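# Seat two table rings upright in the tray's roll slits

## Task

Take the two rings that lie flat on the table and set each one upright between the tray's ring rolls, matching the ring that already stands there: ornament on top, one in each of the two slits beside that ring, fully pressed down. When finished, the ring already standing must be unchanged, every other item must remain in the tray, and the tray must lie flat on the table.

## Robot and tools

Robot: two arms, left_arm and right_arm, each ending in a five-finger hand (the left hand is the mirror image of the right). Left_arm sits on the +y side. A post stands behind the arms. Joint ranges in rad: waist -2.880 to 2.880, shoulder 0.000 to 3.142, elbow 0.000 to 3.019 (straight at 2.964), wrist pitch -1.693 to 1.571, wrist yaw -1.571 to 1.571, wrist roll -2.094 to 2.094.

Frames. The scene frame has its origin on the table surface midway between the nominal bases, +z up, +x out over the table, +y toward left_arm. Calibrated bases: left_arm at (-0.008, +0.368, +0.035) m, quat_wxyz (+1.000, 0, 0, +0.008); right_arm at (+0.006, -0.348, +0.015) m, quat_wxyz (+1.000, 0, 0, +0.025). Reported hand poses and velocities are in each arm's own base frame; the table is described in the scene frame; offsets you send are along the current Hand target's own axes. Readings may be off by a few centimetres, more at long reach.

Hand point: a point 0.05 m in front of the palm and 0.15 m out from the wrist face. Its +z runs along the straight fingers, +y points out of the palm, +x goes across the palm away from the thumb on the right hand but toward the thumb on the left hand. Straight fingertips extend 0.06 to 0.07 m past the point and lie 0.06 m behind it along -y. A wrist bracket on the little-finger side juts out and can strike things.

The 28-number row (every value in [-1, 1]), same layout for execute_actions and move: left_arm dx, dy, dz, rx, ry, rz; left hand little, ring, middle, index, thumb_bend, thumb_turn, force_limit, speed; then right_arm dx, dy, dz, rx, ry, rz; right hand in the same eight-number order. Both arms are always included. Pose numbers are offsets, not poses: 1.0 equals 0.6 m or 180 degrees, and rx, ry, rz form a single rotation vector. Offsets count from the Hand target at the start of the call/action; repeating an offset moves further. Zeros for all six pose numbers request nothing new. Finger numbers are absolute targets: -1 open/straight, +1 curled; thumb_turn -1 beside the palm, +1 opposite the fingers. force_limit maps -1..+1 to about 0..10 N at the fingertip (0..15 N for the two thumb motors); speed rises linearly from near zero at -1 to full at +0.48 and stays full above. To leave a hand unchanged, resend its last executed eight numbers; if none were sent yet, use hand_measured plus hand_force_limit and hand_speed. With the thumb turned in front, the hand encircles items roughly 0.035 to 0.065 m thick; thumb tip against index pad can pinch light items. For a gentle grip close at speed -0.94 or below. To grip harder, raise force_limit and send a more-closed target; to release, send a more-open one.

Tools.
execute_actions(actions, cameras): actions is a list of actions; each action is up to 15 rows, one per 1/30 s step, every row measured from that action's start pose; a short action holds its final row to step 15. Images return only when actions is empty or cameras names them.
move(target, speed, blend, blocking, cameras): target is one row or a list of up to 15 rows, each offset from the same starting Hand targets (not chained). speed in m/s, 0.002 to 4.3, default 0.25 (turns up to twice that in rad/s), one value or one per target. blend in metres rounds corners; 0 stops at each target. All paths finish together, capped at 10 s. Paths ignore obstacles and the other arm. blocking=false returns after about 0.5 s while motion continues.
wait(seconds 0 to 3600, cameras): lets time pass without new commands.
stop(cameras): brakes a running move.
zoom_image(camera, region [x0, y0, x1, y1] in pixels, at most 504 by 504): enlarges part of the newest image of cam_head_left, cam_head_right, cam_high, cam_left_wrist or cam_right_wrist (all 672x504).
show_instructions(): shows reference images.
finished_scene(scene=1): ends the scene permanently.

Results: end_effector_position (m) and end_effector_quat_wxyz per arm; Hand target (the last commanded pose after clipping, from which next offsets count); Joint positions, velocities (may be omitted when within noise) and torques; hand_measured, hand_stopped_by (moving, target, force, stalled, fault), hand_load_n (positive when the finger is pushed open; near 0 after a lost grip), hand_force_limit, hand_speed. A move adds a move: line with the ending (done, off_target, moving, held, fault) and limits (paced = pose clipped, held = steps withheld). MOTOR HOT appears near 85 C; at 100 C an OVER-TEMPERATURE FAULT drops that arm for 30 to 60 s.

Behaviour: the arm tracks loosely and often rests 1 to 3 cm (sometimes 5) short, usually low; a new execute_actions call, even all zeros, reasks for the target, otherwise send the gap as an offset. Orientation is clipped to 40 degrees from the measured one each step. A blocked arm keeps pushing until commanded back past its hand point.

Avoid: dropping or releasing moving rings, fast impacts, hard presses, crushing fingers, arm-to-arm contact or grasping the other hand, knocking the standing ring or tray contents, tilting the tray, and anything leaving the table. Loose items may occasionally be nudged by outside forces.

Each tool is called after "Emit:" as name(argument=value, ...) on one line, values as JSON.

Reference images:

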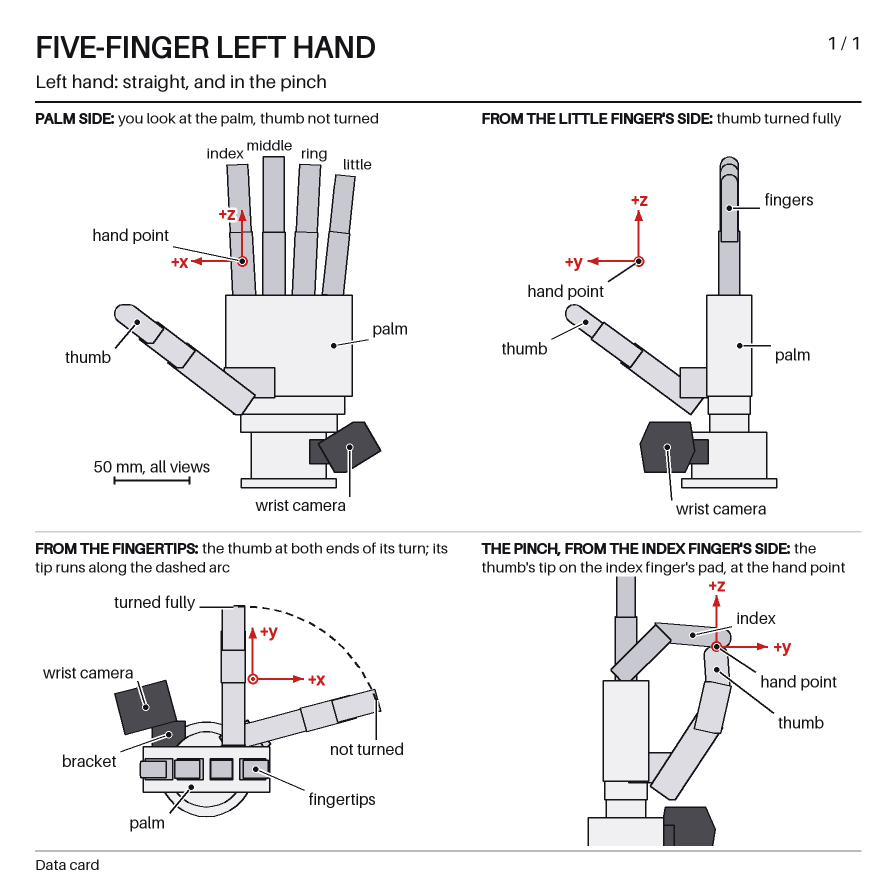

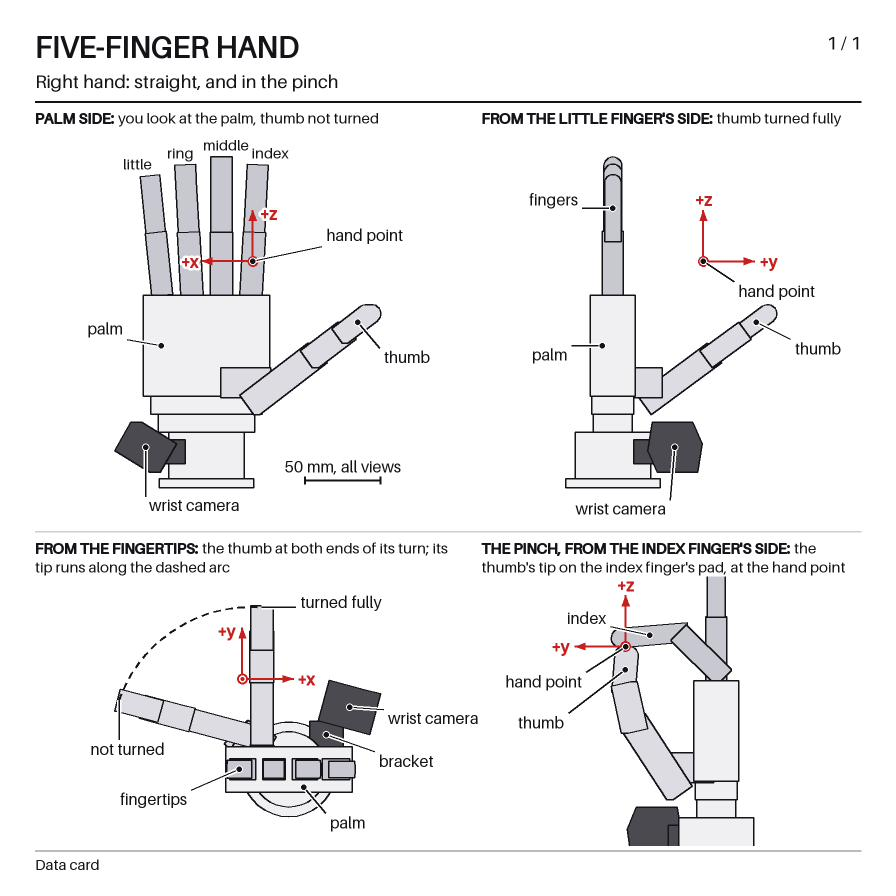

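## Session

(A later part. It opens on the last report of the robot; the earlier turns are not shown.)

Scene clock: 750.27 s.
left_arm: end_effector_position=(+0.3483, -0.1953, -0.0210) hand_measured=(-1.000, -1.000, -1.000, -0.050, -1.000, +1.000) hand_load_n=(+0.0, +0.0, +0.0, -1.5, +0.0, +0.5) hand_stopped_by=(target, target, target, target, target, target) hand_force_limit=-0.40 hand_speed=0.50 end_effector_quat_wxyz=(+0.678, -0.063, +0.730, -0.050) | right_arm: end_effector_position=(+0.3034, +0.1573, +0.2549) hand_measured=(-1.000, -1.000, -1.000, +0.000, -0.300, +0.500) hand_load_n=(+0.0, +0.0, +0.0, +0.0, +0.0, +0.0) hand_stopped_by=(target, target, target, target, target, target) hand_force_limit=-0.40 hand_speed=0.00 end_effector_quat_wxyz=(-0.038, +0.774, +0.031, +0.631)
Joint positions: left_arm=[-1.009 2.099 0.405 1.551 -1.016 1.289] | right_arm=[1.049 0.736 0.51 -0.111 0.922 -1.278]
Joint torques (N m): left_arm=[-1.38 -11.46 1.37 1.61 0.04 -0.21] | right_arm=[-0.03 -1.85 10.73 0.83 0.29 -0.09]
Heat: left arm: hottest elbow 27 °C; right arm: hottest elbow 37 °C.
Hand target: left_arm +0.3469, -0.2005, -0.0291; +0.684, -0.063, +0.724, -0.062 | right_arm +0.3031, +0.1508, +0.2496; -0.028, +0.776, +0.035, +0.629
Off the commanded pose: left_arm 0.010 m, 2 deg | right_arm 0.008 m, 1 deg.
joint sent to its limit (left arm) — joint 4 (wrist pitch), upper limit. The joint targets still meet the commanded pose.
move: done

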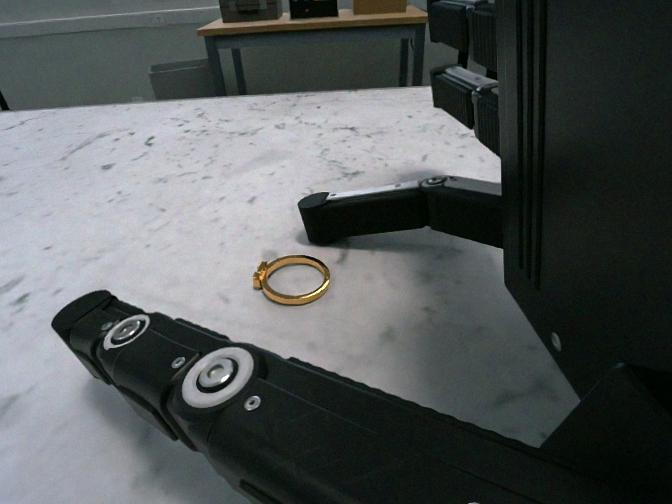

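Emit:
move(target=[[0,0,0,0,0,0,-1,-1,-1,-0.05,-0.3,1,-0.4,0.5,0,0,0,0,0,0,-1,-1,-1,0,-0.3,0.5,-0.4,0],[0,0,0,0,0,0,-1,-1,-1,-0.05,-0.3,0.72,-0.4,-0.3,0,0,0,0,0,0,-1,-1,-1,0,-0.3,0.5,-0.4,0]], speed=0.08, cameras=["cam_left_wrist"])

Emit:
zoom_image(camera="cam_left_wrist", region=[210, 200, 370, 330])

Scene clock: 753.63 s.
left_arm: end_effector_position=(+0.3483, -0.1953, -0.0210) hand_measured=(-1.000, -1.000, -1.000, -0.050, -0.300, +0.720) hand_load_n=(-0.5, +0.0, +0.5, -0.5, +0.0, -0.5) hand_stopped_by=(target, target, target, target, target, target) hand_force_limit=-0.40 hand_speed=-0.30 end_effector_quat_wxyz=(+0.678, -0.063, +0.730, -0.050) | right_arm: end_effector_position=(+0.3034, +0.1573, +0.2549) hand_measured=(-1.000, -1.000, -1.000, +0.000, -0.300, +0.500) hand_load_n=(+0.0, +0.0, +0.5, +0.0, +0.0, +0.0) hand_stopped_by=(target, target, target, target, target, target) hand_force_limit=-0.40 hand_speed=0.00 end_effector_quat_wxyz=(-0.038, +0.774, +0.031, +0.631)
Joint positions: left_arm=[-1.009 2.099 0.405 1.551 -1.017 1.289] | right_arm=[1.049 0.736 0.51 -0.111 0.922 -1.278]
Joint torques (N m): left_arm=[-1.03 -11.81 1.28 1.69 0 -0.21] | right_arm=[-0.09 -1.9 10.63 0.8 0.24 -0.1]
Heat: left arm: hottest elbow 27 °C; right arm: hottest elbow 37 °C.
Hand target: left_arm +0.3469, -0.2005, -0.0291; +0.684, -0.063, +0.724, -0.062 | right_arm +0.3031, +0.1508, +0.2496; -0.028, +0.776, +0.035, +0.629
Off the commanded pose: left_arm 0.010 m, 2 deg | right_arm 0.008 m, 1 deg.
joint sent to its limit (left arm) — joint 4 (wrist pitch), upper limit. The joint targets still meet the commanded pose.
move: done

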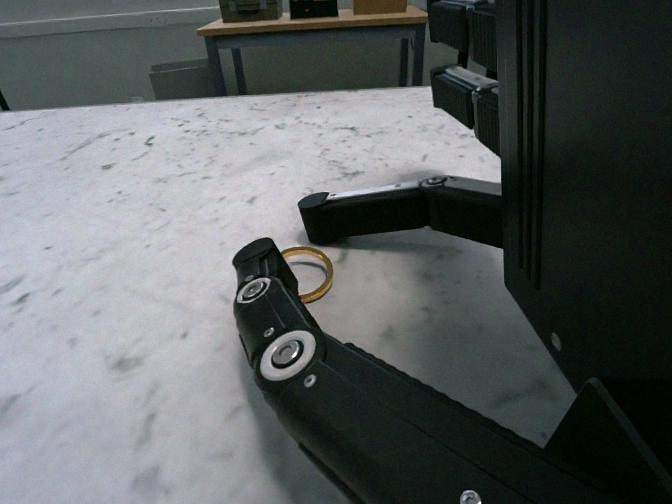

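Scaled by 3.150.

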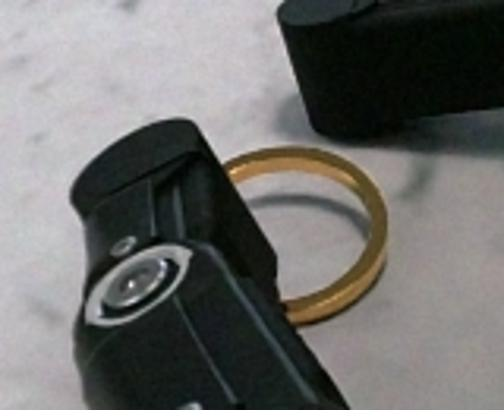

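Emit:
move(target=[[0,0,0,0,0,0,-1,-1,-1,-0.05,-0.3,1,-0.4,0.0,0,0,0,0,0,0,-1,-1,-1,0,-0.3,0.5,-0.4,0],[0,0,0,0,0,0,-1,-1,-1,-0.15,-1,1,-0.4,0.5,0,0,0,0,0,0,-1,-1,-1,0,-0.3,0.5,-0.4,0]], speed=0.08, cameras=["cam_left_wrist"])

Emit:
zoom_image(camera="cam_left_wrist", region=[210, 200, 370, 330])

Scene clock: 758.40 s.
left_arm: end_effector_position=(+0.3482, -0.1950, -0.0211) hand_measured=(-1.000, -1.000, -1.000, -0.150, -1.000, +1.000) hand_load_n=(+0.0, +0.0, +0.0, -1.5, +0.0, +0.0) hand_stopped_by=(target, target, target, target, target, target) hand_force_limit=-0.40 hand_speed=0.50 end_effector_quat_wxyz=(+0.678, -0.064, +0.730, -0.050) | right_arm: end_effector_position=(+0.3034, +0.1573, +0.2549) hand_measured=(-1.000, -1.000, -1.000, +0.000, -0.300, +0.500) hand_load_n=(+0.0, +0.0, +0.0, +0.0, +0.0, +0.0) hand_stopped_by=(target, target, target, target, target, target) hand_force_limit=-0.40 hand_speed=0.00 end_effector_quat_wxyz=(-0.038, +0.774, +0.031, +0.631)
Joint positions: left_arm=[-1.009 2.1 0.405 1.551 -1.018 1.289] | right_arm=[1.049 0.736 0.51 -0.111 0.922 -1.278]
Joint torques (N m): left_arm=[-1.32 -11.63 1.28 1.7 0.08 -0.22] | right_arm=[-0.09 -1.73 10.73 0.8 0.25 -0.15]
Heat: left arm: hottest waist 26 °C; right arm: hottest elbow 37 °C.
Hand target: left_arm +0.3468, -0.2005, -0.0292; +0.684, -0.063, +0.725, -0.062 | right_arm +0.3031, +0.1508, +0.2496; -0.028, +0.776, +0.035, +0.629
Off the commanded pose: left_arm 0.010 m, 2 deg | right_arm 0.008 m, 1 deg.
joint sent to its limit (left arm) — joint 4 (wrist pitch), upper limit. The joint targets still meet the commanded pose.
move: done

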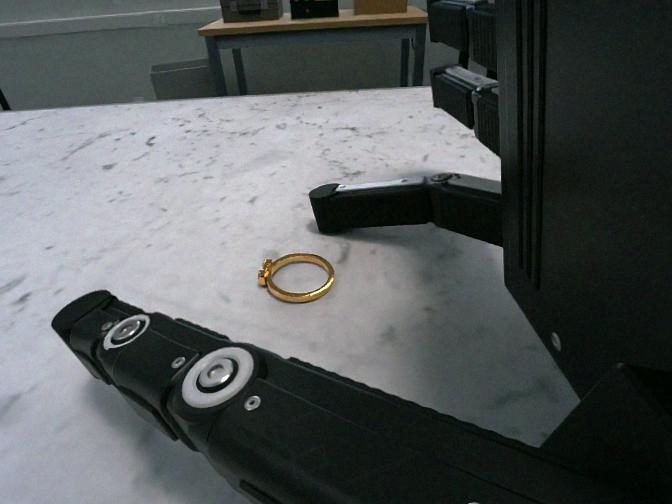

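Scaled by 3.150.

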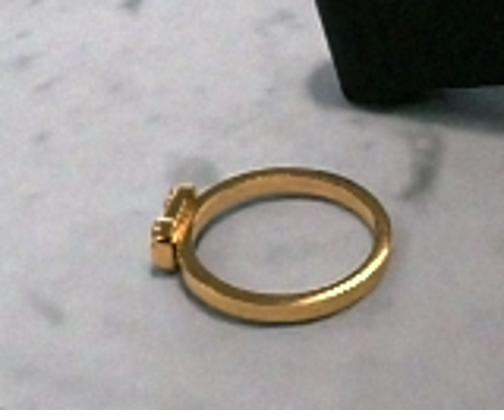

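Emit:
move(target=[[-0.0492,-0.0087,-0.0026,0,0,0,-1,-1,-1,-0.15,-1,1,-0.4,0.5,0,0,0,0,0,0,-1,-1,-1,0,-0.3,0.5,-0.4,0],[-0.0472,-0.0169,-0.0118,0,0,0,-1,-1,-1,-0.15,-1,1,-0.4,0.5,0,0,0,0,0,0,-1,-1,-1,0,-0.3,0.5,-0.4,0],[0.002,-0.0082,-0.0092,0,0,0,-1,-1,-1,-0.15,-1,1,-0.4,0.5,0,0,0,0,0,0,-1,-1,-1,0,-0.3,0.5,-0.4,0]], speed=0.08, cameras=["cam_left_wrist"])

Emit:
zoom_image(camera="cam_left_wrist", region=[210, 200, 370, 330])

Scene clock: 763.67 s.
left_arm: end_effector_position=(+0.3423, -0.2007, -0.0211) hand_measured=(-1.000, -1.000, -1.000, -0.150, -1.000, +1.000) hand_load_n=(+0.0, +0.0, +0.0, -1.0, +0.0, +0.0) hand_stopped_by=(target, target, target, target, target, target) hand_force_limit=-0.40 hand_speed=0.50 end_effector_quat_wxyz=(+0.679, -0.062, +0.730, -0.051) | right_arm: end_effector_position=(+0.3034, +0.1573, +0.2549) hand_measured=(-1.000, -1.000, -1.000, +0.000, -0.300, +0.500) hand_load_n=(+0.0, +0.0, +0.0, +0.0, +0.0, +0.5) hand_stopped_by=(target, target, target, target, target, target) hand_force_limit=-0.40 hand_speed=0.00 end_effector_quat_wxyz=(-0.038, +0.774, +0.031, +0.631)
Joint positions: left_arm=[-1.035 2.102 0.408 1.55 -1.041 1.288] | right_arm=[1.049 0.736 0.51 -0.111 0.922 -1.278]
Joint torques (N m): left_arm=[-1.38 -11.69 1.33 1.76 0.05 -0.24] | right_arm=[-0.5 -1.79 10.71 0.83 0.22 -0.14]
Heat: left arm: hottest waist 26 °C; right arm: hottest elbow 37 °C.
Hand target: left_arm +0.3413, -0.2056, -0.0292; +0.684, -0.063, +0.725, -0.062 | right_arm +0.3031, +0.1508, +0.2496; -0.028, +0.776, +0.035, +0.629
Off the commanded pose: left_arm 0.009 m, 2 deg | right_arm 0.008 m, 1 deg.
joint sent to its limit (left arm) — joint 4 (wrist pitch), upper limit. The joint targets still meet the commanded pose.
move: done

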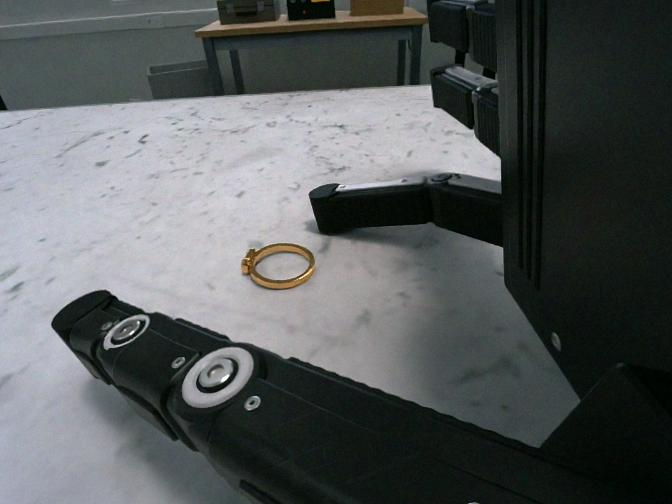

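Scaled by 3.150.

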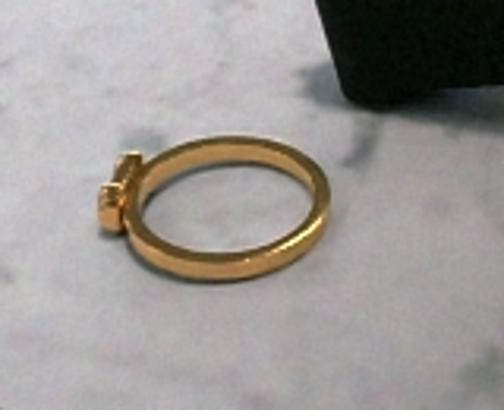

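Emit:
move(target=[[0,0,0,0,0,0,-1,-1,-1,-0.15,-0.3,1,-0.4,0.5,0,0,0,0,0,0,-1,-1,-1,0,-0.3,0.5,-0.4,0],[0,0,0,0,0,0,-1,-1,-1,-0.15,-0.3,0.72,-0.4,-0.3,0,0,0,0,0,0,-1,-1,-1,0,-0.3,0.5,-0.4,0]], speed=0.08, cameras=["cam_left_wrist"])

Emit:
zoom_image(camera="cam_left_wrist", region=[210, 200, 370, 330])

Scene clock: 766.30 s.
left_arm: end_effector_position=(+0.3423, -0.2006, -0.0211) hand_measured=(-1.000, -1.000, -1.000, -0.150, -0.300, +0.720) hand_load_n=(+0.0, +0.0, +0.0, -1.0, -0.5, +0.0) hand_stopped_by=(target, target, target, target, target, target) hand_force_limit=-0.40 hand_speed=-0.30 end_effector_quat_wxyz=(+0.679, -0.062, +0.730, -0.051) | right_arm: end_effector_position=(+0.3034, +0.1573, +0.2549) hand_measured=(-1.000, -1.000, -1.000, +0.000, -0.300, +0.500) hand_load_n=(+0.0, +0.0, +0.0, +0.5, +0.0, +0.5) hand_stopped_by=(target, target, target, target, target, target) hand_force_limit=-0.40 hand_speed=0.00 end_effector_quat_wxyz=(-0.038, +0.774, +0.031, +0.631)
Joint positions: left_arm=[-1.035 2.102 0.408 1.55 -1.041 1.288] | right_arm=[1.049 0.736 0.51 -0.111 0.922 -1.278]
Joint torques (N m): left_arm=[-1.9 -11.52 1.37 1.88 0.02 -0.2] | right_arm=[-0.26 -2.08 10.8 0.87 0.24 -0.06]
Heat: left arm: hottest waist 26 °C; right arm: hottest elbow 37 °C.
Hand target: left_arm +0.3413, -0.2055, -0.0292; +0.684, -0.063, +0.725, -0.062 | right_arm +0.3031, +0.1508, +0.2496; -0.028, +0.776, +0.035, +0.629
Off the commanded pose: left_arm 0.010 m, 2 deg | right_arm 0.008 m, 1 deg.
joint sent to its limit (left arm) — joint 4 (wrist pitch), upper limit. The joint targets still meet the commanded pose.
move: done

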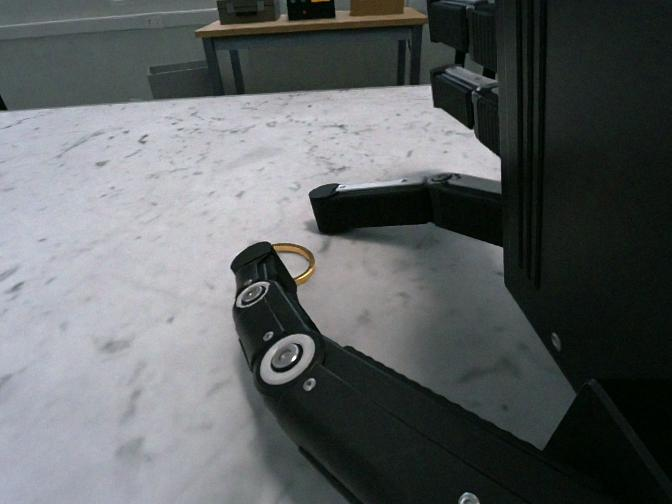

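Scaled by 3.150.

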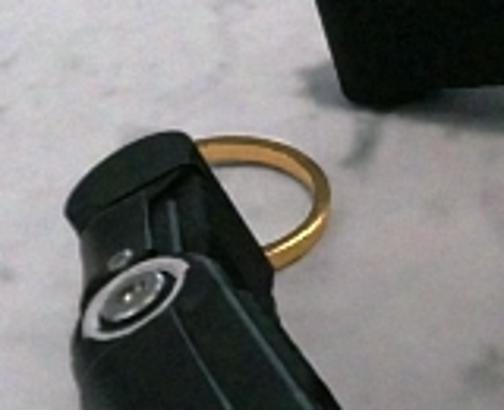

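Emit:
move(target=[[0,0,0,0,0,0,-1,-1,-1,-0.15,-0.2,0.72,-0.6,-0.8,0,0,0,0,0,0,-1,-1,-1,0,-0.3,0.5,-0.4,0]], speed=0.08, cameras=["cam_left_wrist"])

Emit:
zoom_image(camera="cam_left_wrist", region=[210, 200, 370, 330])

Scene clock: 768.37 s.
left_arm: end_effector_position=(+0.3423, -0.2006, -0.0211) hand_measured=(-1.000, -1.000, -1.000, -0.150, -0.200, +0.720) hand_load_n=(+0.0, +0.0, +0.0, -1.0, +0.5, +0.5) hand_stopped_by=(target, target, target, target, target, target) hand_force_limit=-0.60 hand_speed=-0.80 end_effector_quat_wxyz=(+0.679, -0.062, +0.730, -0.051) | right_arm: end_effector_position=(+0.3034, +0.1573, +0.2549) hand_measured=(-1.000, -1.000, -1.000, +0.000, -0.300, +0.500) hand_load_n=(+0.0, +0.0, +0.0, +0.0, +0.0, +0.5) hand_stopped_by=(target, target, target, target, target, target) hand_force_limit=-0.40 hand_speed=0.00 end_effector_quat_wxyz=(-0.038, +0.774, +0.031, +0.631)
Joint positions: left_arm=[-1.035 2.102 0.408 1.55 -1.041 1.288] | right_arm=[1.049 0.736 0.51 -0.111 0.922 -1.278]
Joint torques (N m): left_arm=[-1.85 -11.58 1.29 1.87 0.04 -0.24] | right_arm=[0.15 -1.38 10.7 0.95 0.25 -0.11]
Heat: left arm: hottest waist 26 °C; right arm: hottest elbow 37 °C.
Hand target: left_arm +0.3413, -0.2055, -0.0292; +0.684, -0.063, +0.725, -0.062 | right_arm +0.3031, +0.1508, +0.2496; -0.028, +0.776, +0.035, +0.629
Off the commanded pose: left_arm 0.010 m, 2 deg | right_arm 0.008 m, 1 deg.
joint sent to its limit (left arm) — joint 4 (wrist pitch), upper limit. The joint targets still meet the commanded pose.
move: done

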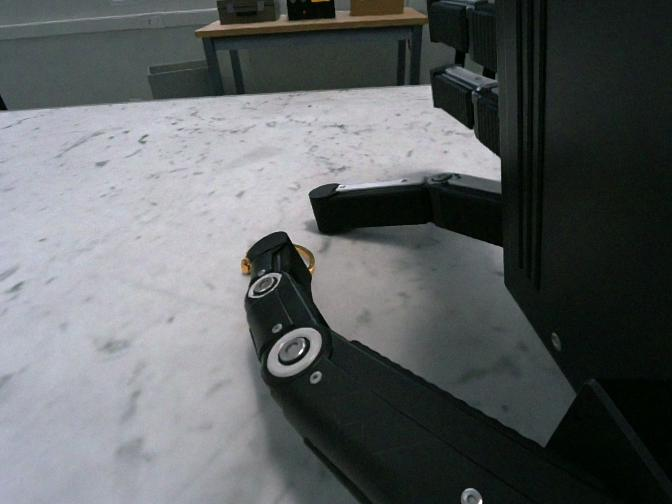

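Scaled by 3.150.

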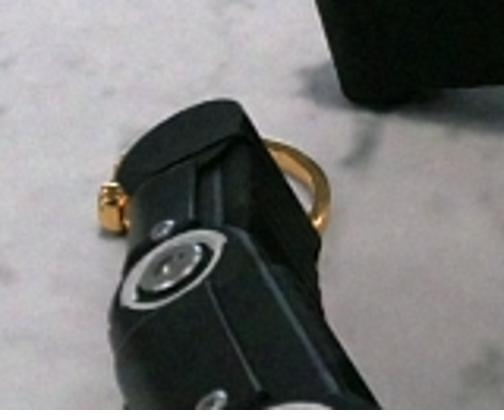

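Emit:
move(target=[[0,0,0,0,0,0,-1,-1,-1,0.0,-0.2,0.7,-0.5,-0.85,0,0,0,0,0,0,-1,-1,-1,0,-0.3,0.5,-0.4,0]], speed=0.08, cameras=["cam_left_wrist"])

Emit:
zoom_image(camera="cam_left_wrist", region=[210, 200, 370, 330])

Scene clock: 770.67 s.
left_arm: end_effector_position=(+0.3438, -0.2034, -0.0211) hand_measured=(-1.000, -1.000, -1.000, +0.000, -0.200, +0.700) hand_load_n=(+0.0, +0.0, +0.0, +1.0, +0.0, +0.0) hand_stopped_by=(target, target, target, target, target, target) hand_force_limit=-0.50 hand_speed=-0.85 end_effector_quat_wxyz=(+0.680, -0.065, +0.728, -0.054) | right_arm: end_effector_position=(+0.3034, +0.1573, +0.2549) hand_measured=(-1.000, -1.000, -1.000, +0.000, -0.300, +0.500) hand_load_n=(+0.0, +0.0, +0.0, +0.0, +0.0, +0.5) hand_stopped_by=(target, target, target, target, target, target) hand_force_limit=-0.40 hand_speed=0.00 end_effector_quat_wxyz=(-0.038, +0.774, +0.031, +0.631)
Joint positions: left_arm=[-1.035 2.103 0.415 1.55 -1.04 1.284] | right_arm=[1.049 0.736 0.51 -0.111 0.922 -1.278]
Joint torques (N m): left_arm=[-2.14 -11.28 0.69 1.72 -0.02 -0.15] | right_arm=[-0.15 -1.67 10.67 0.96 0.23 -0.13]
Heat: left arm: hottest waist 26 °C; right arm: hottest elbow 37 °C.
Hand target: left_arm +0.3413, -0.2056, -0.0292; +0.684, -0.063, +0.725, -0.062 | right_arm +0.3031, +0.1508, +0.2496; -0.028, +0.776, +0.035, +0.629
Off the commanded pose: left_arm 0.009 m, 1 deg | right_arm 0.008 m, 1 deg.
joint sent to its limit (left arm) — joint 4 (wrist pitch), upper limit. The joint targets still meet the commanded pose.
move: done

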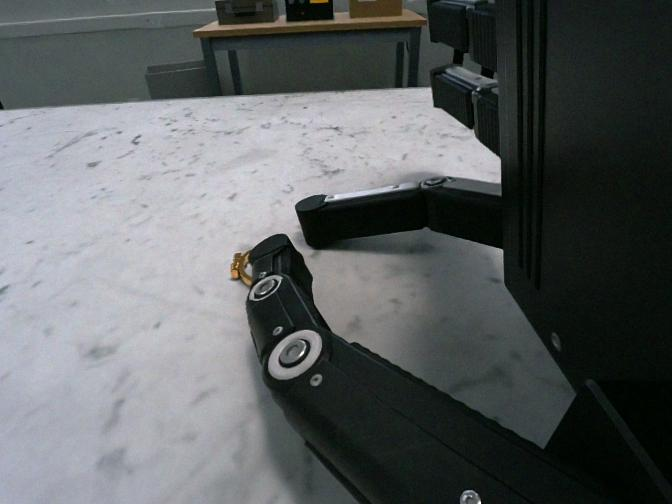

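Scaled by 3.150.

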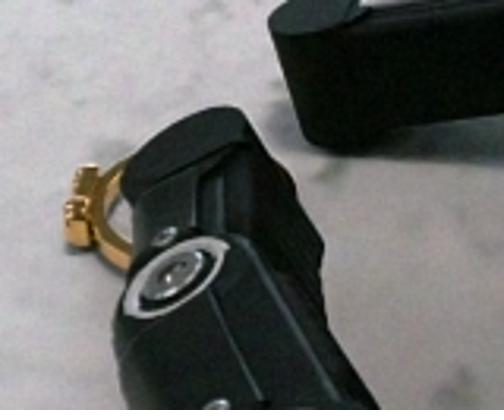

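Emit:
move(target=[[-0.0492,-0.0087,-0.0026,0,0,0,-1,-1,-1,-0.12,-0.25,0.7,-0.4,0.5,0,0,0,0,0,0,-1,-1,-1,0,-0.3,0.5,-0.4,0],[-0.0492,0.003,-0.0026,0,0,0,-1,-1,-1,-0.12,-0.25,0.7,-0.4,0.5,0,0,0,0,0,0,-1,-1,-1,0,-0.3,0.5,-0.4,0],[0,0.0117,0,0,0,0,-1,-1,-1,-0.12,-0.25,0.7,-0.4,0.5,0,0,0,0,0,0,-1,-1,-1,0,-0.3,0.5,-0.4,0]], speed=0.08, cameras=["cam_left_wrist"])

Emit:
zoom_image(camera="cam_left_wrist", region=[210, 200, 370, 330])

Scene clock: 776.00 s.
left_arm: end_effector_position=(+0.3398, -0.1977, -0.0212) hand_measured=(-1.000, -1.000, -1.000, -0.120, -0.250, +0.700) hand_load_n=(+0.0, +0.0, +0.0, -1.5, +0.0, +0.0) hand_stopped_by=(target, target, target, target, target, target) hand_force_limit=-0.40 hand_speed=0.50 end_effector_quat_wxyz=(+0.677, -0.059, +0.732, -0.053) | right_arm: end_effector_position=(+0.3034, +0.1573, +0.2549) hand_measured=(-1.000, -1.000, -1.000, +0.000, -0.300, +0.500) hand_load_n=(+0.0, +0.0, +0.5, +0.0, +0.0, +0.0) hand_stopped_by=(target, target, target, target, target, target) hand_force_limit=-0.40 hand_speed=0.00 end_effector_quat_wxyz=(-0.038, +0.774, +0.031, +0.631)
Joint positions: left_arm=[-1.035 2.098 0.394 1.552 -1.032 1.282] | right_arm=[1.049 0.736 0.51 -0.111 0.922 -1.278]
Joint torques (N m): left_arm=[-0.62 -11.63 1.44 1.94 0.07 -0.21] | right_arm=[-0.26 -1.79 10.8 0.81 0.23 -0.11]
Heat: left arm: hottest waist 26 °C; right arm: hottest elbow 37 °C.
Hand target: left_arm +0.3412, -0.1985, -0.0304; +0.684, -0.063, +0.725, -0.062 | right_arm +0.3031, +0.1508, +0.2496; -0.028, +0.776, +0.035, +0.629
Off the commanded pose: left_arm 0.009 m, 2 deg | right_arm 0.008 m, 1 deg.
joint sent to its limit (left arm) — joint 4 (wrist pitch), upper limit. The joint targets still meet the commanded pose.
move: done

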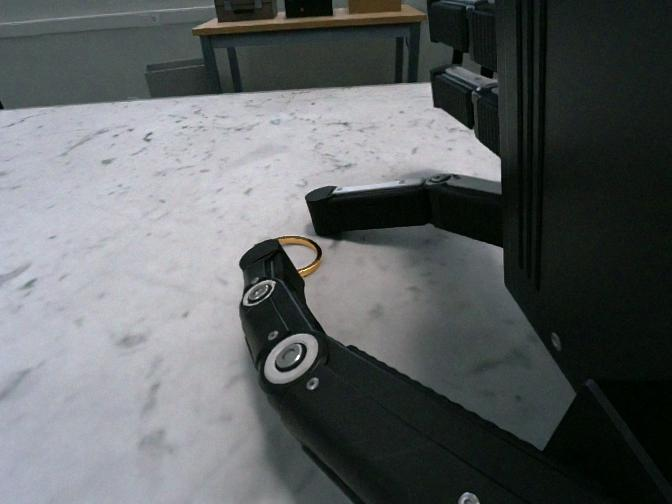

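Scaled by 3.150.

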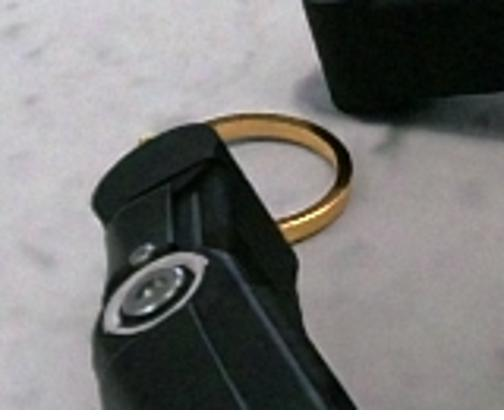

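Emit:
move(target=[[0,0,0,0,0,0,-1,-1,-1,-0.02,-0.18,0.7,-0.5,-0.8,0,0,0,0,0,0,-1,-1,-1,0,-0.3,0.5,-0.4,0]], speed=0.08, cameras=["cam_left_wrist"])

Emit:
zoom_image(camera="cam_left_wrist", region=[210, 200, 370, 330])

Scene clock: 777.80 s.
left_arm: end_effector_position=(+0.3414, -0.2003, -0.0211) hand_measured=(-1.000, -1.000, -1.000, -0.020, -0.180, +0.700) hand_load_n=(+0.0, +0.0, +0.0, +0.5, +0.0, +0.5) hand_stopped_by=(target, target, target, target, target, target) hand_force_limit=-0.50 hand_speed=-0.80 end_effector_quat_wxyz=(+0.678, -0.061, +0.730, -0.056) | right_arm: end_effector_position=(+0.3034, +0.1573, +0.2549) hand_measured=(-1.000, -1.000, -1.000, +0.000, -0.300, +0.500) hand_load_n=(+0.0, +0.0, +0.0, +0.0, -0.5, +0.0) hand_stopped_by=(target, target, target, target, target, target) hand_force_limit=-0.40 hand_speed=0.00 end_effector_quat_wxyz=(-0.038, +0.774, +0.031, +0.631)
Joint positions: left_arm=[-1.035 2.099 0.401 1.553 -1.032 1.28] | right_arm=[1.049 0.736 0.51 -0.111 0.922 -1.278]
Joint torques (N m): left_arm=[-1.26 -11.69 0.68 1.73 0.1 -0.28] | right_arm=[-0.03 -1.79 10.76 0.87 0.24 -0.09]
Heat: left arm: hottest waist 26 °C; right arm: hottest elbow 37 °C.
Hand target: left_arm +0.3412, -0.1986, -0.0304; +0.684, -0.063, +0.725, -0.062 | right_arm +0.3031, +0.1508, +0.2496; -0.028, +0.776, +0.035, +0.629
Off the commanded pose: left_arm 0.009 m, 1 deg | right_arm 0.008 m, 1 deg.
joint sent to its limit (left arm) — joint 4 (wrist pitch), upper limit. The joint targets still meet the commanded pose.
move: done

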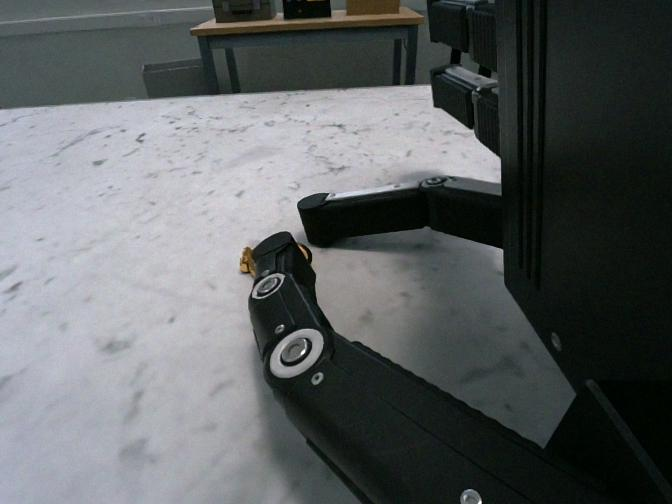

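Scaled by 3.150.

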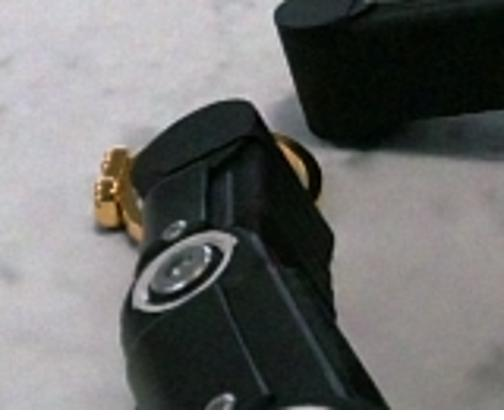

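Emit:
move(target=[[0,0,0,0,0,0,-1,-1,-1,0.05,-0.18,0.7,-0.5,-0.85,0,0,0,0,0,0,-1,-1,-1,0,-0.3,0.5,-0.4,0]], speed=0.08, cameras=["cam_left_wrist"])

Emit:
zoom_image(camera="cam_left_wrist", region=[210, 200, 370, 330])

Scene clock: 779.80 s.
left_arm: end_effector_position=(+0.3415, -0.2007, -0.0213) hand_measured=(-1.000, -1.000, -1.000, +0.050, -0.180, +0.700) hand_load_n=(+0.0, +0.0, +0.0, +1.0, +0.0, +0.0) hand_stopped_by=(target, target, target, target, target, target) hand_force_limit=-0.50 hand_speed=-0.85 end_effector_quat_wxyz=(+0.678, -0.061, +0.730, -0.057) | right_arm: end_effector_position=(+0.3034, +0.1573, +0.2549) hand_measured=(-1.000, -1.000, -1.000, +0.000, -0.300, +0.500) hand_load_n=(+0.0, +0.0, -0.5, +0.0, +0.0, +0.5) hand_stopped_by=(target, target, target, target, target, target) hand_force_limit=-0.40 hand_speed=0.00 end_effector_quat_wxyz=(-0.038, +0.774, +0.031, +0.631)
Joint positions: left_arm=[-1.035 2.099 0.401 1.553 -1.03 1.278] | right_arm=[1.049 0.736 0.51 -0.111 0.922 -1.278]
Joint torques (N m): left_arm=[-0.5 -11.05 0.65 1.72 0.03 -0.16] | right_arm=[-0.03 -1.79 10.82 0.94 0.26 -0.11]
Heat: left arm: hottest waist 26 °C; right arm: hottest elbow 37 °C.
Hand target: left_arm +0.3413, -0.1986, -0.0303; +0.684, -0.063, +0.724, -0.062 | right_arm +0.3031, +0.1508, +0.2496; -0.028, +0.776, +0.035, +0.629
Off the commanded pose: left_arm 0.009 m, 1 deg | right_arm 0.008 m, 1 deg.
joint sent to its limit (left arm) — joint 4 (wrist pitch), upper limit. The joint targets still meet the commanded pose.
move: done

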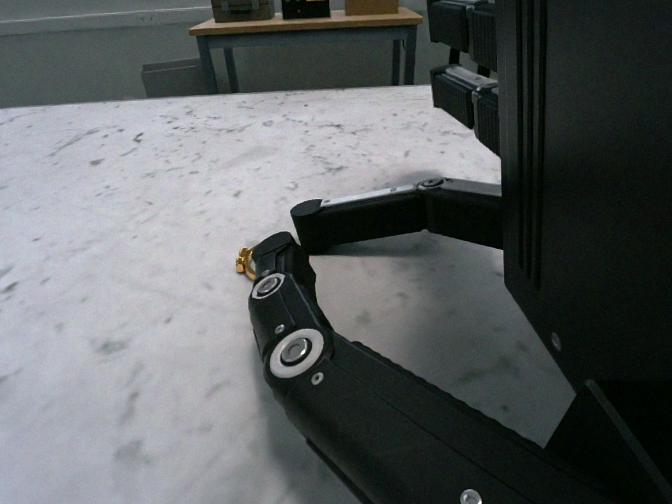

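Scaled by 3.150.

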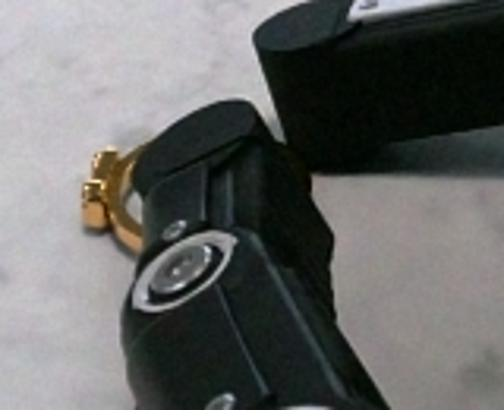

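Emit:
move(target=[[-0.0492,-0.0087,-0.0026,0,0,0,-1,-1,-1,-0.12,-0.25,0.7,-0.4,0.5,0,0,0,0,0,0,-1,-1,-1,0,-0.3,0.5,-0.4,0],[-0.0492,0.008,-0.0026,0,0,0,-1,-1,-1,-0.12,-0.25,0.7,-0.4,0.5,0,0,0,0,0,0,-1,-1,-1,0,-0.3,0.5,-0.4,0],[0,0.0167,0,0,0,0,-1,-1,-1,-0.12,-0.25,0.7,-0.4,0.5,0,0,0,0,0,0,-1,-1,-1,0,-0.3,0.5,-0.4,0]], speed=0.08, cameras=["cam_left_wrist"])

Emit:
zoom_image(camera="cam_left_wrist", region=[210, 200, 370, 330])

Scene clock: 785.80 s.
left_arm: end_effector_position=(+0.3393, -0.1916, -0.0211) hand_measured=(-1.000, -1.000, -1.000, -0.120, -0.250, +0.700) hand_load_n=(+0.0, +0.0, +0.0, -1.5, +0.0, +0.0) hand_stopped_by=(target, target, target, target, target, target) hand_force_limit=-0.40 hand_speed=0.50 end_effector_quat_wxyz=(+0.675, -0.059, +0.734, -0.056) | right_arm: end_effector_position=(+0.3034, +0.1573, +0.2549) hand_measured=(-1.000, -1.000, -1.000, +0.000, -0.300, +0.500) hand_load_n=(+0.0, +0.0, +0.0, +0.0, +0.0, +0.5) hand_stopped_by=(target, target, target, target, target, target) hand_force_limit=-0.40 hand_speed=0.00 end_effector_quat_wxyz=(-0.038, +0.774, +0.031, +0.631)
Joint positions: left_arm=[-1.024 2.092 0.376 1.557 -1.016 1.272] | right_arm=[1.049 0.736 0.51 -0.111 0.922 -1.278]
Joint torques (N m): left_arm=[0.26 -10.46 0.87 1.47 0.06 -0.3] | right_arm=[0.32 -2.02 10.78 0.95 0.26 -0.11]
Heat: left arm: hottest waist 26 °C; right arm: hottest elbow 37 °C.
Hand target: left_arm +0.3412, -0.1889, -0.0321; +0.684, -0.063, +0.724, -0.062 | right_arm +0.3031, +0.1508, +0.2496; -0.028, +0.776, +0.035, +0.629
Off the commanded pose: left_arm 0.012 m, 2 deg | right_arm 0.008 m, 1 deg.
joint sent to its limit (left arm) — joint 4 (wrist pitch), upper limit. The joint targets still meet the commanded pose.
move: off_target (left_arm)

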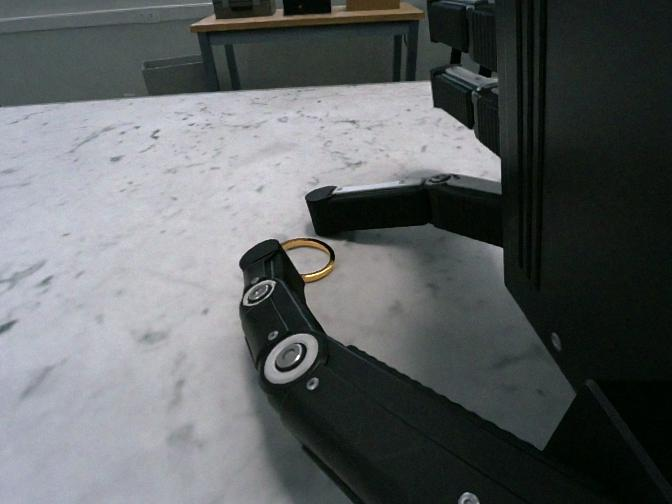

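Scaled by 3.150.

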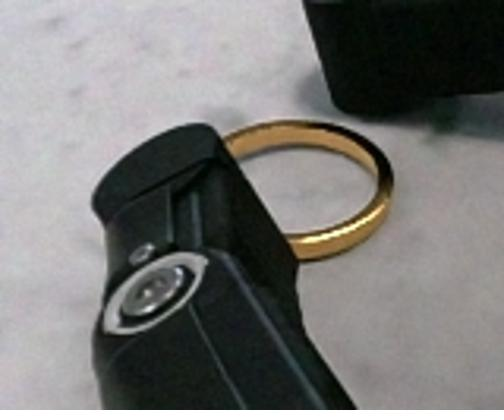

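Emit:
move(target=[[0,0,0,0,0,0,-1,-1,-1,-0.02,-0.18,0.7,-0.5,-0.8,0,0,0,0,0,0,-1,-1,-1,0,-0.3,0.5,-0.4,0],[0,0,0,0,0,0,-1,-1,-1,0.04,-0.18,0.7,-0.4,-0.85,0,0,0,0,0,0,-1,-1,-1,0,-0.3,0.5,-0.4,0]], speed=0.08, cameras=["cam_left_wrist"])

Emit:
zoom_image(camera="cam_left_wrist", region=[210, 200, 370, 330])

Scene clock: 788.43 s.
left_arm: end_effector_position=(+0.3410, -0.1933, -0.0216) hand_measured=(-1.000, -1.000, -1.000, +0.040, -0.180, +0.700) hand_load_n=(+0.0, +0.0, +0.0, +1.5, +0.0, +0.0) hand_stopped_by=(target, target, target, target, target, target) hand_force_limit=-0.40 hand_speed=-0.85 end_effector_quat_wxyz=(+0.675, -0.062, +0.733, -0.058) | right_arm: end_effector_position=(+0.3034, +0.1573, +0.2549) hand_measured=(-1.000, -1.000, -1.000, +0.000, -0.300, +0.500) hand_load_n=(+0.0, +0.0, +0.0, +0.0, +0.0, +0.5) hand_stopped_by=(target, target, target, target, target, target) hand_force_limit=-0.40 hand_speed=0.00 end_effector_quat_wxyz=(-0.038, +0.774, +0.031, +0.631)
Joint positions: left_arm=[-1.022 2.095 0.382 1.557 -1.014 1.269] | right_arm=[1.049 0.736 0.51 -0.111 0.922 -1.278]
Joint torques (N m): left_arm=[0.21 -11.22 0.49 1.61 0.01 -0.23] | right_arm=[0.09 -1.85 10.76 0.81 0.25 -0.11]
Heat: left arm: hottest waist 26 °C; right arm: hottest elbow 37 °C.
Hand target: left_arm +0.3412, -0.1887, -0.0321; +0.684, -0.063, +0.724, -0.062 | right_arm +0.3031, +0.1508, +0.2496; -0.028, +0.776, +0.035, +0.629
Off the commanded pose: left_arm 0.011 m, 1 deg | right_arm 0.008 m, 1 deg.
joint sent to its limit (left arm) — joint 4 (wrist pitch), upper limit. The joint targets still meet the commanded pose.
move: done; target 2's new numbers were sent with left_arm's hand 0.011 m and 1 deg from that target

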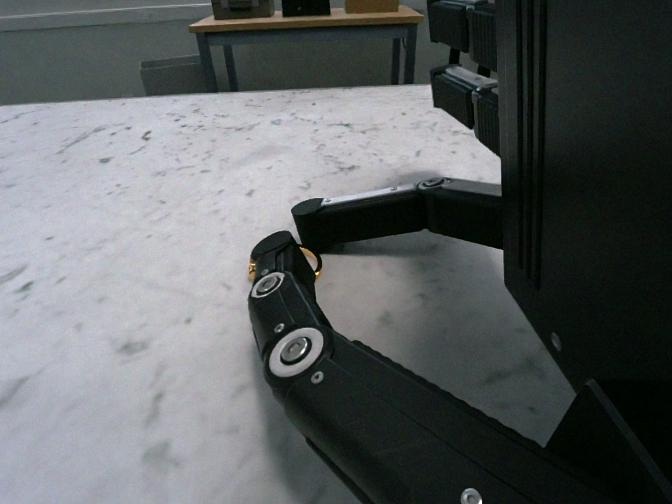

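Scaled by 3.150.

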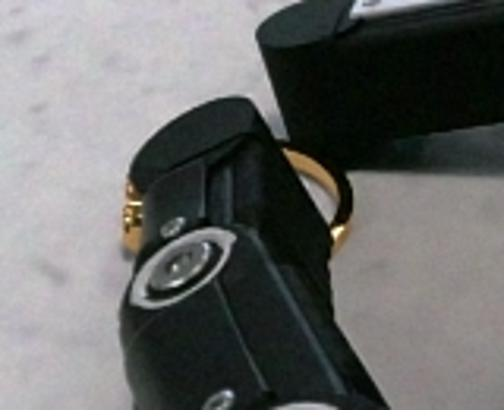

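Emit:
move(target=[[0,0,0,0,0,0,-1,-1,-1,0.1,-0.18,0.7,-0.2,-0.85,0,0,0,0,0,0,-1,-1,-1,0,-0.3,0.5,-0.4,0]], speed=0.08, cameras=["cam_left_wrist"])

Emit:
zoom_image(camera="cam_left_wrist", region=[210, 200, 370, 330])

Scene clock: 790.30 s.
left_arm: end_effector_position=(+0.3410, -0.1933, -0.0218) hand_measured=(-1.000, -1.000, -1.000, +0.100, -0.180, +0.700) hand_load_n=(+0.0, +0.0, +0.0, +1.0, +0.0, +0.0) hand_stopped_by=(target, target, target, target, target, target) hand_force_limit=-0.20 hand_speed=-0.85 end_effector_quat_wxyz=(+0.675, -0.062, +0.733, -0.059) | right_arm: end_effector_position=(+0.3034, +0.1573, +0.2549) hand_measured=(-1.000, -1.000, -1.000, +0.000, -0.300, +0.500) hand_load_n=(+0.0, +0.0, +0.0, +0.0, +0.0, +0.0) hand_stopped_by=(target, target, target, target, target, target) hand_force_limit=-0.40 hand_speed=0.00 end_effector_quat_wxyz=(-0.038, +0.774, +0.031, +0.631)
Joint positions: left_arm=[-1.022 2.095 0.382 1.557 -1.014 1.267] | right_arm=[1.049 0.736 0.51 -0.111 0.922 -1.278]
Joint torques (N m): left_arm=[-0.62 -11.22 0.53 1.51 0.01 -0.21] | right_arm=[0.15 -1.79 10.66 0.95 0.27 -0.1]
Heat: left arm: hottest waist 26 °C; right arm: hottest elbow 37 °C.
Hand target: left_arm +0.3412, -0.1887, -0.0321; +0.684, -0.063, +0.725, -0.062 | right_arm +0.3031, +0.1508, +0.2496; -0.028, +0.776, +0.035, +0.629
Off the commanded pose: left_arm 0.011 m, 1 deg | right_arm 0.008 m, 1 deg.
joint sent to its limit (left arm) — joint 4 (wrist pitch), upper limit. The joint targets still meet the commanded pose.
move: done

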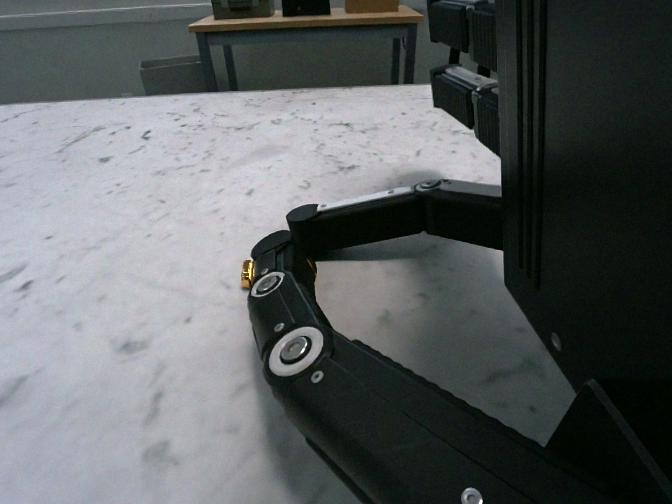

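Scaled by 3.150.

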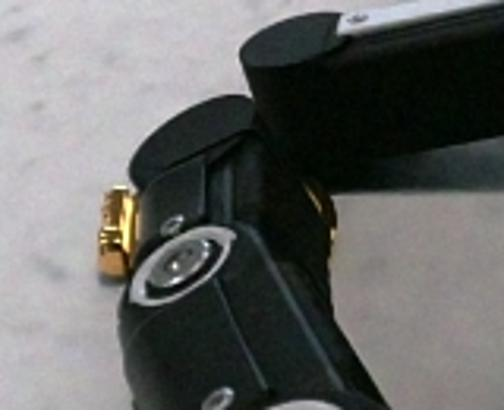

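Emit:
move(target=[[-0.06,-0.01,-0.0026,0,0,0,-1,-1,-1,-0.1,-0.18,0.8,-0.4,0.5,0,0,0,0,0,0,-1,-1,-1,0,-0.3,0.5,-0.4,0],[-0.06,-0.01,0.08,0,0,0,-1,-1,-1,0.02,-0.18,0.8,-0.4,0.5,0,0,0,0,0,0,-1,-1,-1,0,-0.3,0.5,-0.4,0],[0,0.0,0.083,0,0,0,-1,-1,-1,0.02,-0.18,0.8,-0.4,0.5,0,0,0,0,0,0,-1,-1,-1,0,-0.3,0.5,-0.4,0]], speed=0.08, cameras=["cam_left_wrist"])

Emit:
move(target=[[0,0,0,0,0,0,-1,-1,-1,0.02,-0.18,0.65,-0.4,-0.3,0,0,0,0,0,0,-1,-1,-1,0,-0.3,0.5,-0.4,0]], speed=0.08)

Emit:
move(target=[[0,0,0,0,0,0,-1,-1,-1,0.02,-0.18,0.55,-0.4,-0.3,0,0,0,0,0,0,-1,-1,-1,0,-0.3,0.5,-0.4,0]], speed=0.08, cameras=["cam_left_wrist"])

Scene clock: 797.47 s.
left_arm: end_effector_position=(+0.3890, -0.1911, -0.0215) hand_measured=(-1.000, -1.000, -1.000, +0.020, -0.180, +0.800) hand_load_n=(+0.0, +0.0, +0.0, -2.0, +0.0, +0.5) hand_stopped_by=(target, target, target, target, target, target) hand_force_limit=-0.40 hand_speed=0.50 end_effector_quat_wxyz=(+0.681, -0.062, +0.727, -0.061) | right_arm: end_effector_position=(+0.3034, +0.1573, +0.2549) hand_measured=(-1.000, -1.000, -1.000, +0.000, -0.300, +0.500) hand_load_n=(+0.0, +0.0, +0.0, +0.0, +0.0, +0.0) hand_stopped_by=(target, target, target, target, target, target) hand_force_limit=-0.40 hand_speed=0.00 end_effector_quat_wxyz=(-0.038, +0.774, +0.031, +0.631)
Joint positions: left_arm=[-0.889 2.113 0.45 1.56 -0.883 1.318] | right_arm=[1.049 0.736 0.51 -0.111 0.922 -1.278]
Joint torques (N m): left_arm=[0.62 -11.28 1.94 1.36 0.17 -0.22] | right_arm=[0.56 -2.02 10.84 0.87 0.27 -0.06]
Heat: left arm: hottest waist 26 °C; right arm: hottest elbow 37 °C.
Hand target: left_arm +0.3909, -0.1889, -0.0350; +0.684, -0.063, +0.724, -0.062 | right_arm +0.3031, +0.1508, +0.2496; -0.028, +0.776, +0.035, +0.629
Off the commanded pose: left_arm 0.014 m, 0 deg | right_arm 0.008 m, 1 deg.
joint sent to its limit (left arm) — joint 4 (wrist pitch), upper limit. The joint targets still meet the commanded pose.
move: off_target (left_arm)

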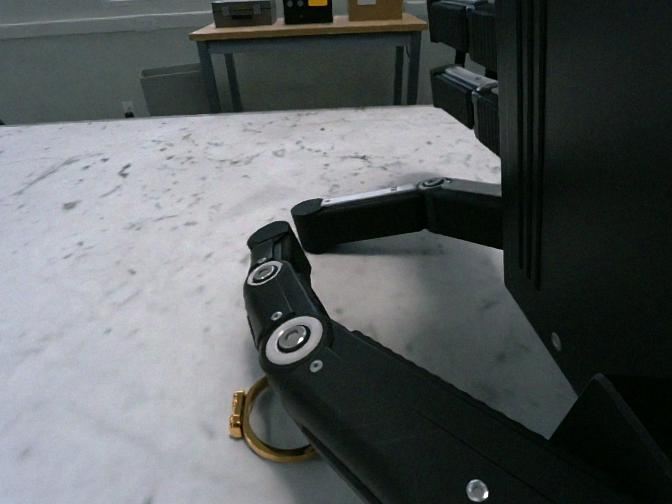

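Scene clock: 797.97 s.
left_arm: end_effector_position=(+0.3890, -0.1911, -0.0215) hand_measured=(-1.000, -1.000, -1.000, +0.020, -0.180, +0.650) hand_load_n=(+0.0, +0.0, +0.0, -2.0, +0.0, +0.0) hand_stopped_by=(target, target, target, target, target, target) hand_force_limit=-0.40 hand_speed=-0.30 end_effector_quat_wxyz=(+0.681, -0.062, +0.727, -0.061) | right_arm: end_effector_position=(+0.3034, +0.1573, +0.2549) hand_measured=(-1.000, -1.000, -1.000, +0.000, -0.300, +0.500) hand_load_n=(+0.0, +0.0, +0.0, +0.0, +0.0, +0.0) hand_stopped_by=(target, target, target, target, target, target) hand_force_limit=-0.40 hand_speed=0.00 end_effector_quat_wxyz=(-0.038, +0.774, +0.031, +0.631)
Joint positions: left_arm=[-0.889 2.113 0.45 1.56 -0.883 1.318] | right_arm=[1.049 0.736 0.51 -0.111 0.922 -1.278]
Joint torques (N m): left_arm=[-0.5 -10.64 1.84 1.4 0.14 -0.18] | right_arm=[0.32 -2.02 10.85 0.9 0.27 -0.1]
Heat: left arm: hottest waist 26 °C; right arm: hottest elbow 37 °C.
Hand target: left_arm +0.3909, -0.1888, -0.0350; +0.684, -0.063, +0.725, -0.062 | right_arm +0.3031, +0.1508, +0.2496; -0.028, +0.776, +0.035, +0.629
Off the commanded pose: left_arm 0.014 m, 0 deg | right_arm 0.008 m, 1 deg.
joint sent to its limit (left arm) — joint 4 (wrist pitch), upper limit. The joint targets still meet the commanded pose.
move: done

Scene clock: 798.47 s.
left_arm: end_effector_position=(+0.3892, -0.1907, -0.0204) hand_measured=(-1.000, -1.000, -1.000, +0.020, -0.180, +0.552) hand_load_n=(+0.0, +0.0, +0.0, +0.0, -1.5, -7.0) hand_stopped_by=(target, target, target, target, target, target) hand_force_limit=-0.40 hand_speed=-0.30 end_effector_quat_wxyz=(+0.682, -0.060, +0.726, -0.058) | right_arm: end_effector_position=(+0.3034, +0.1573, +0.2549) hand_measured=(-1.000, -1.000, -1.000, +0.000, -0.300, +0.500) hand_load_n=(+0.0, +0.0, +0.0, +0.0, +0.0, +0.0) hand_stopped_by=(target, target, target, target, target, target) hand_force_limit=-0.40 hand_speed=0.00 end_effector_quat_wxyz=(-0.038, +0.774, +0.031, +0.631)
Joint positions: left_arm=[-0.889 2.113 0.451 1.563 -0.884 1.326] | right_arm=[1.049 0.736 0.51 -0.111 0.922 -1.278]
Joint torques (N m): left_arm=[-0.38 -11.4 1.65 1.33 0.18 -0.22] | right_arm=[0.62 -1.61 10.63 0.81 0.24 -0.08]
Heat: left arm: hottest waist 26 °C; right arm: hottest elbow 37 °C.
Hand target: left_arm +0.3909, -0.1888, -0.0350; +0.684, -0.063, +0.725, -0.062 | right_arm +0.3031, +0.1508, +0.2496; -0.028, +0.776, +0.035, +0.629
Off the commanded pose: left_arm 0.015 m, 1 deg | right_arm 0.008 m, 1 deg.
joint sent to its limit (left arm) — joint 4 (wrist pitch), upper limit. The joint targets still meet the commanded pose.
move: done

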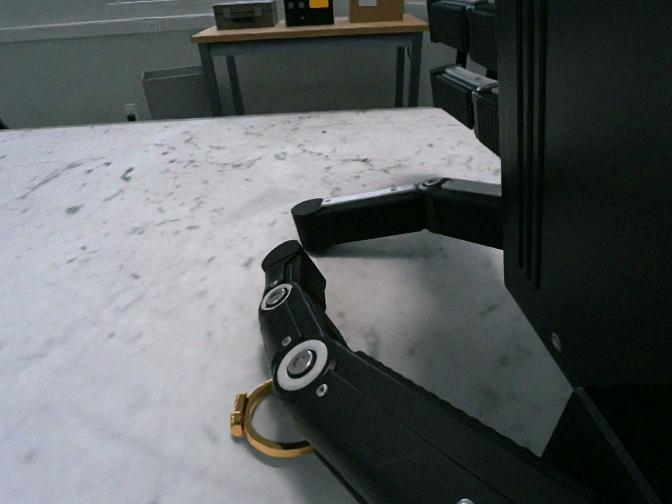

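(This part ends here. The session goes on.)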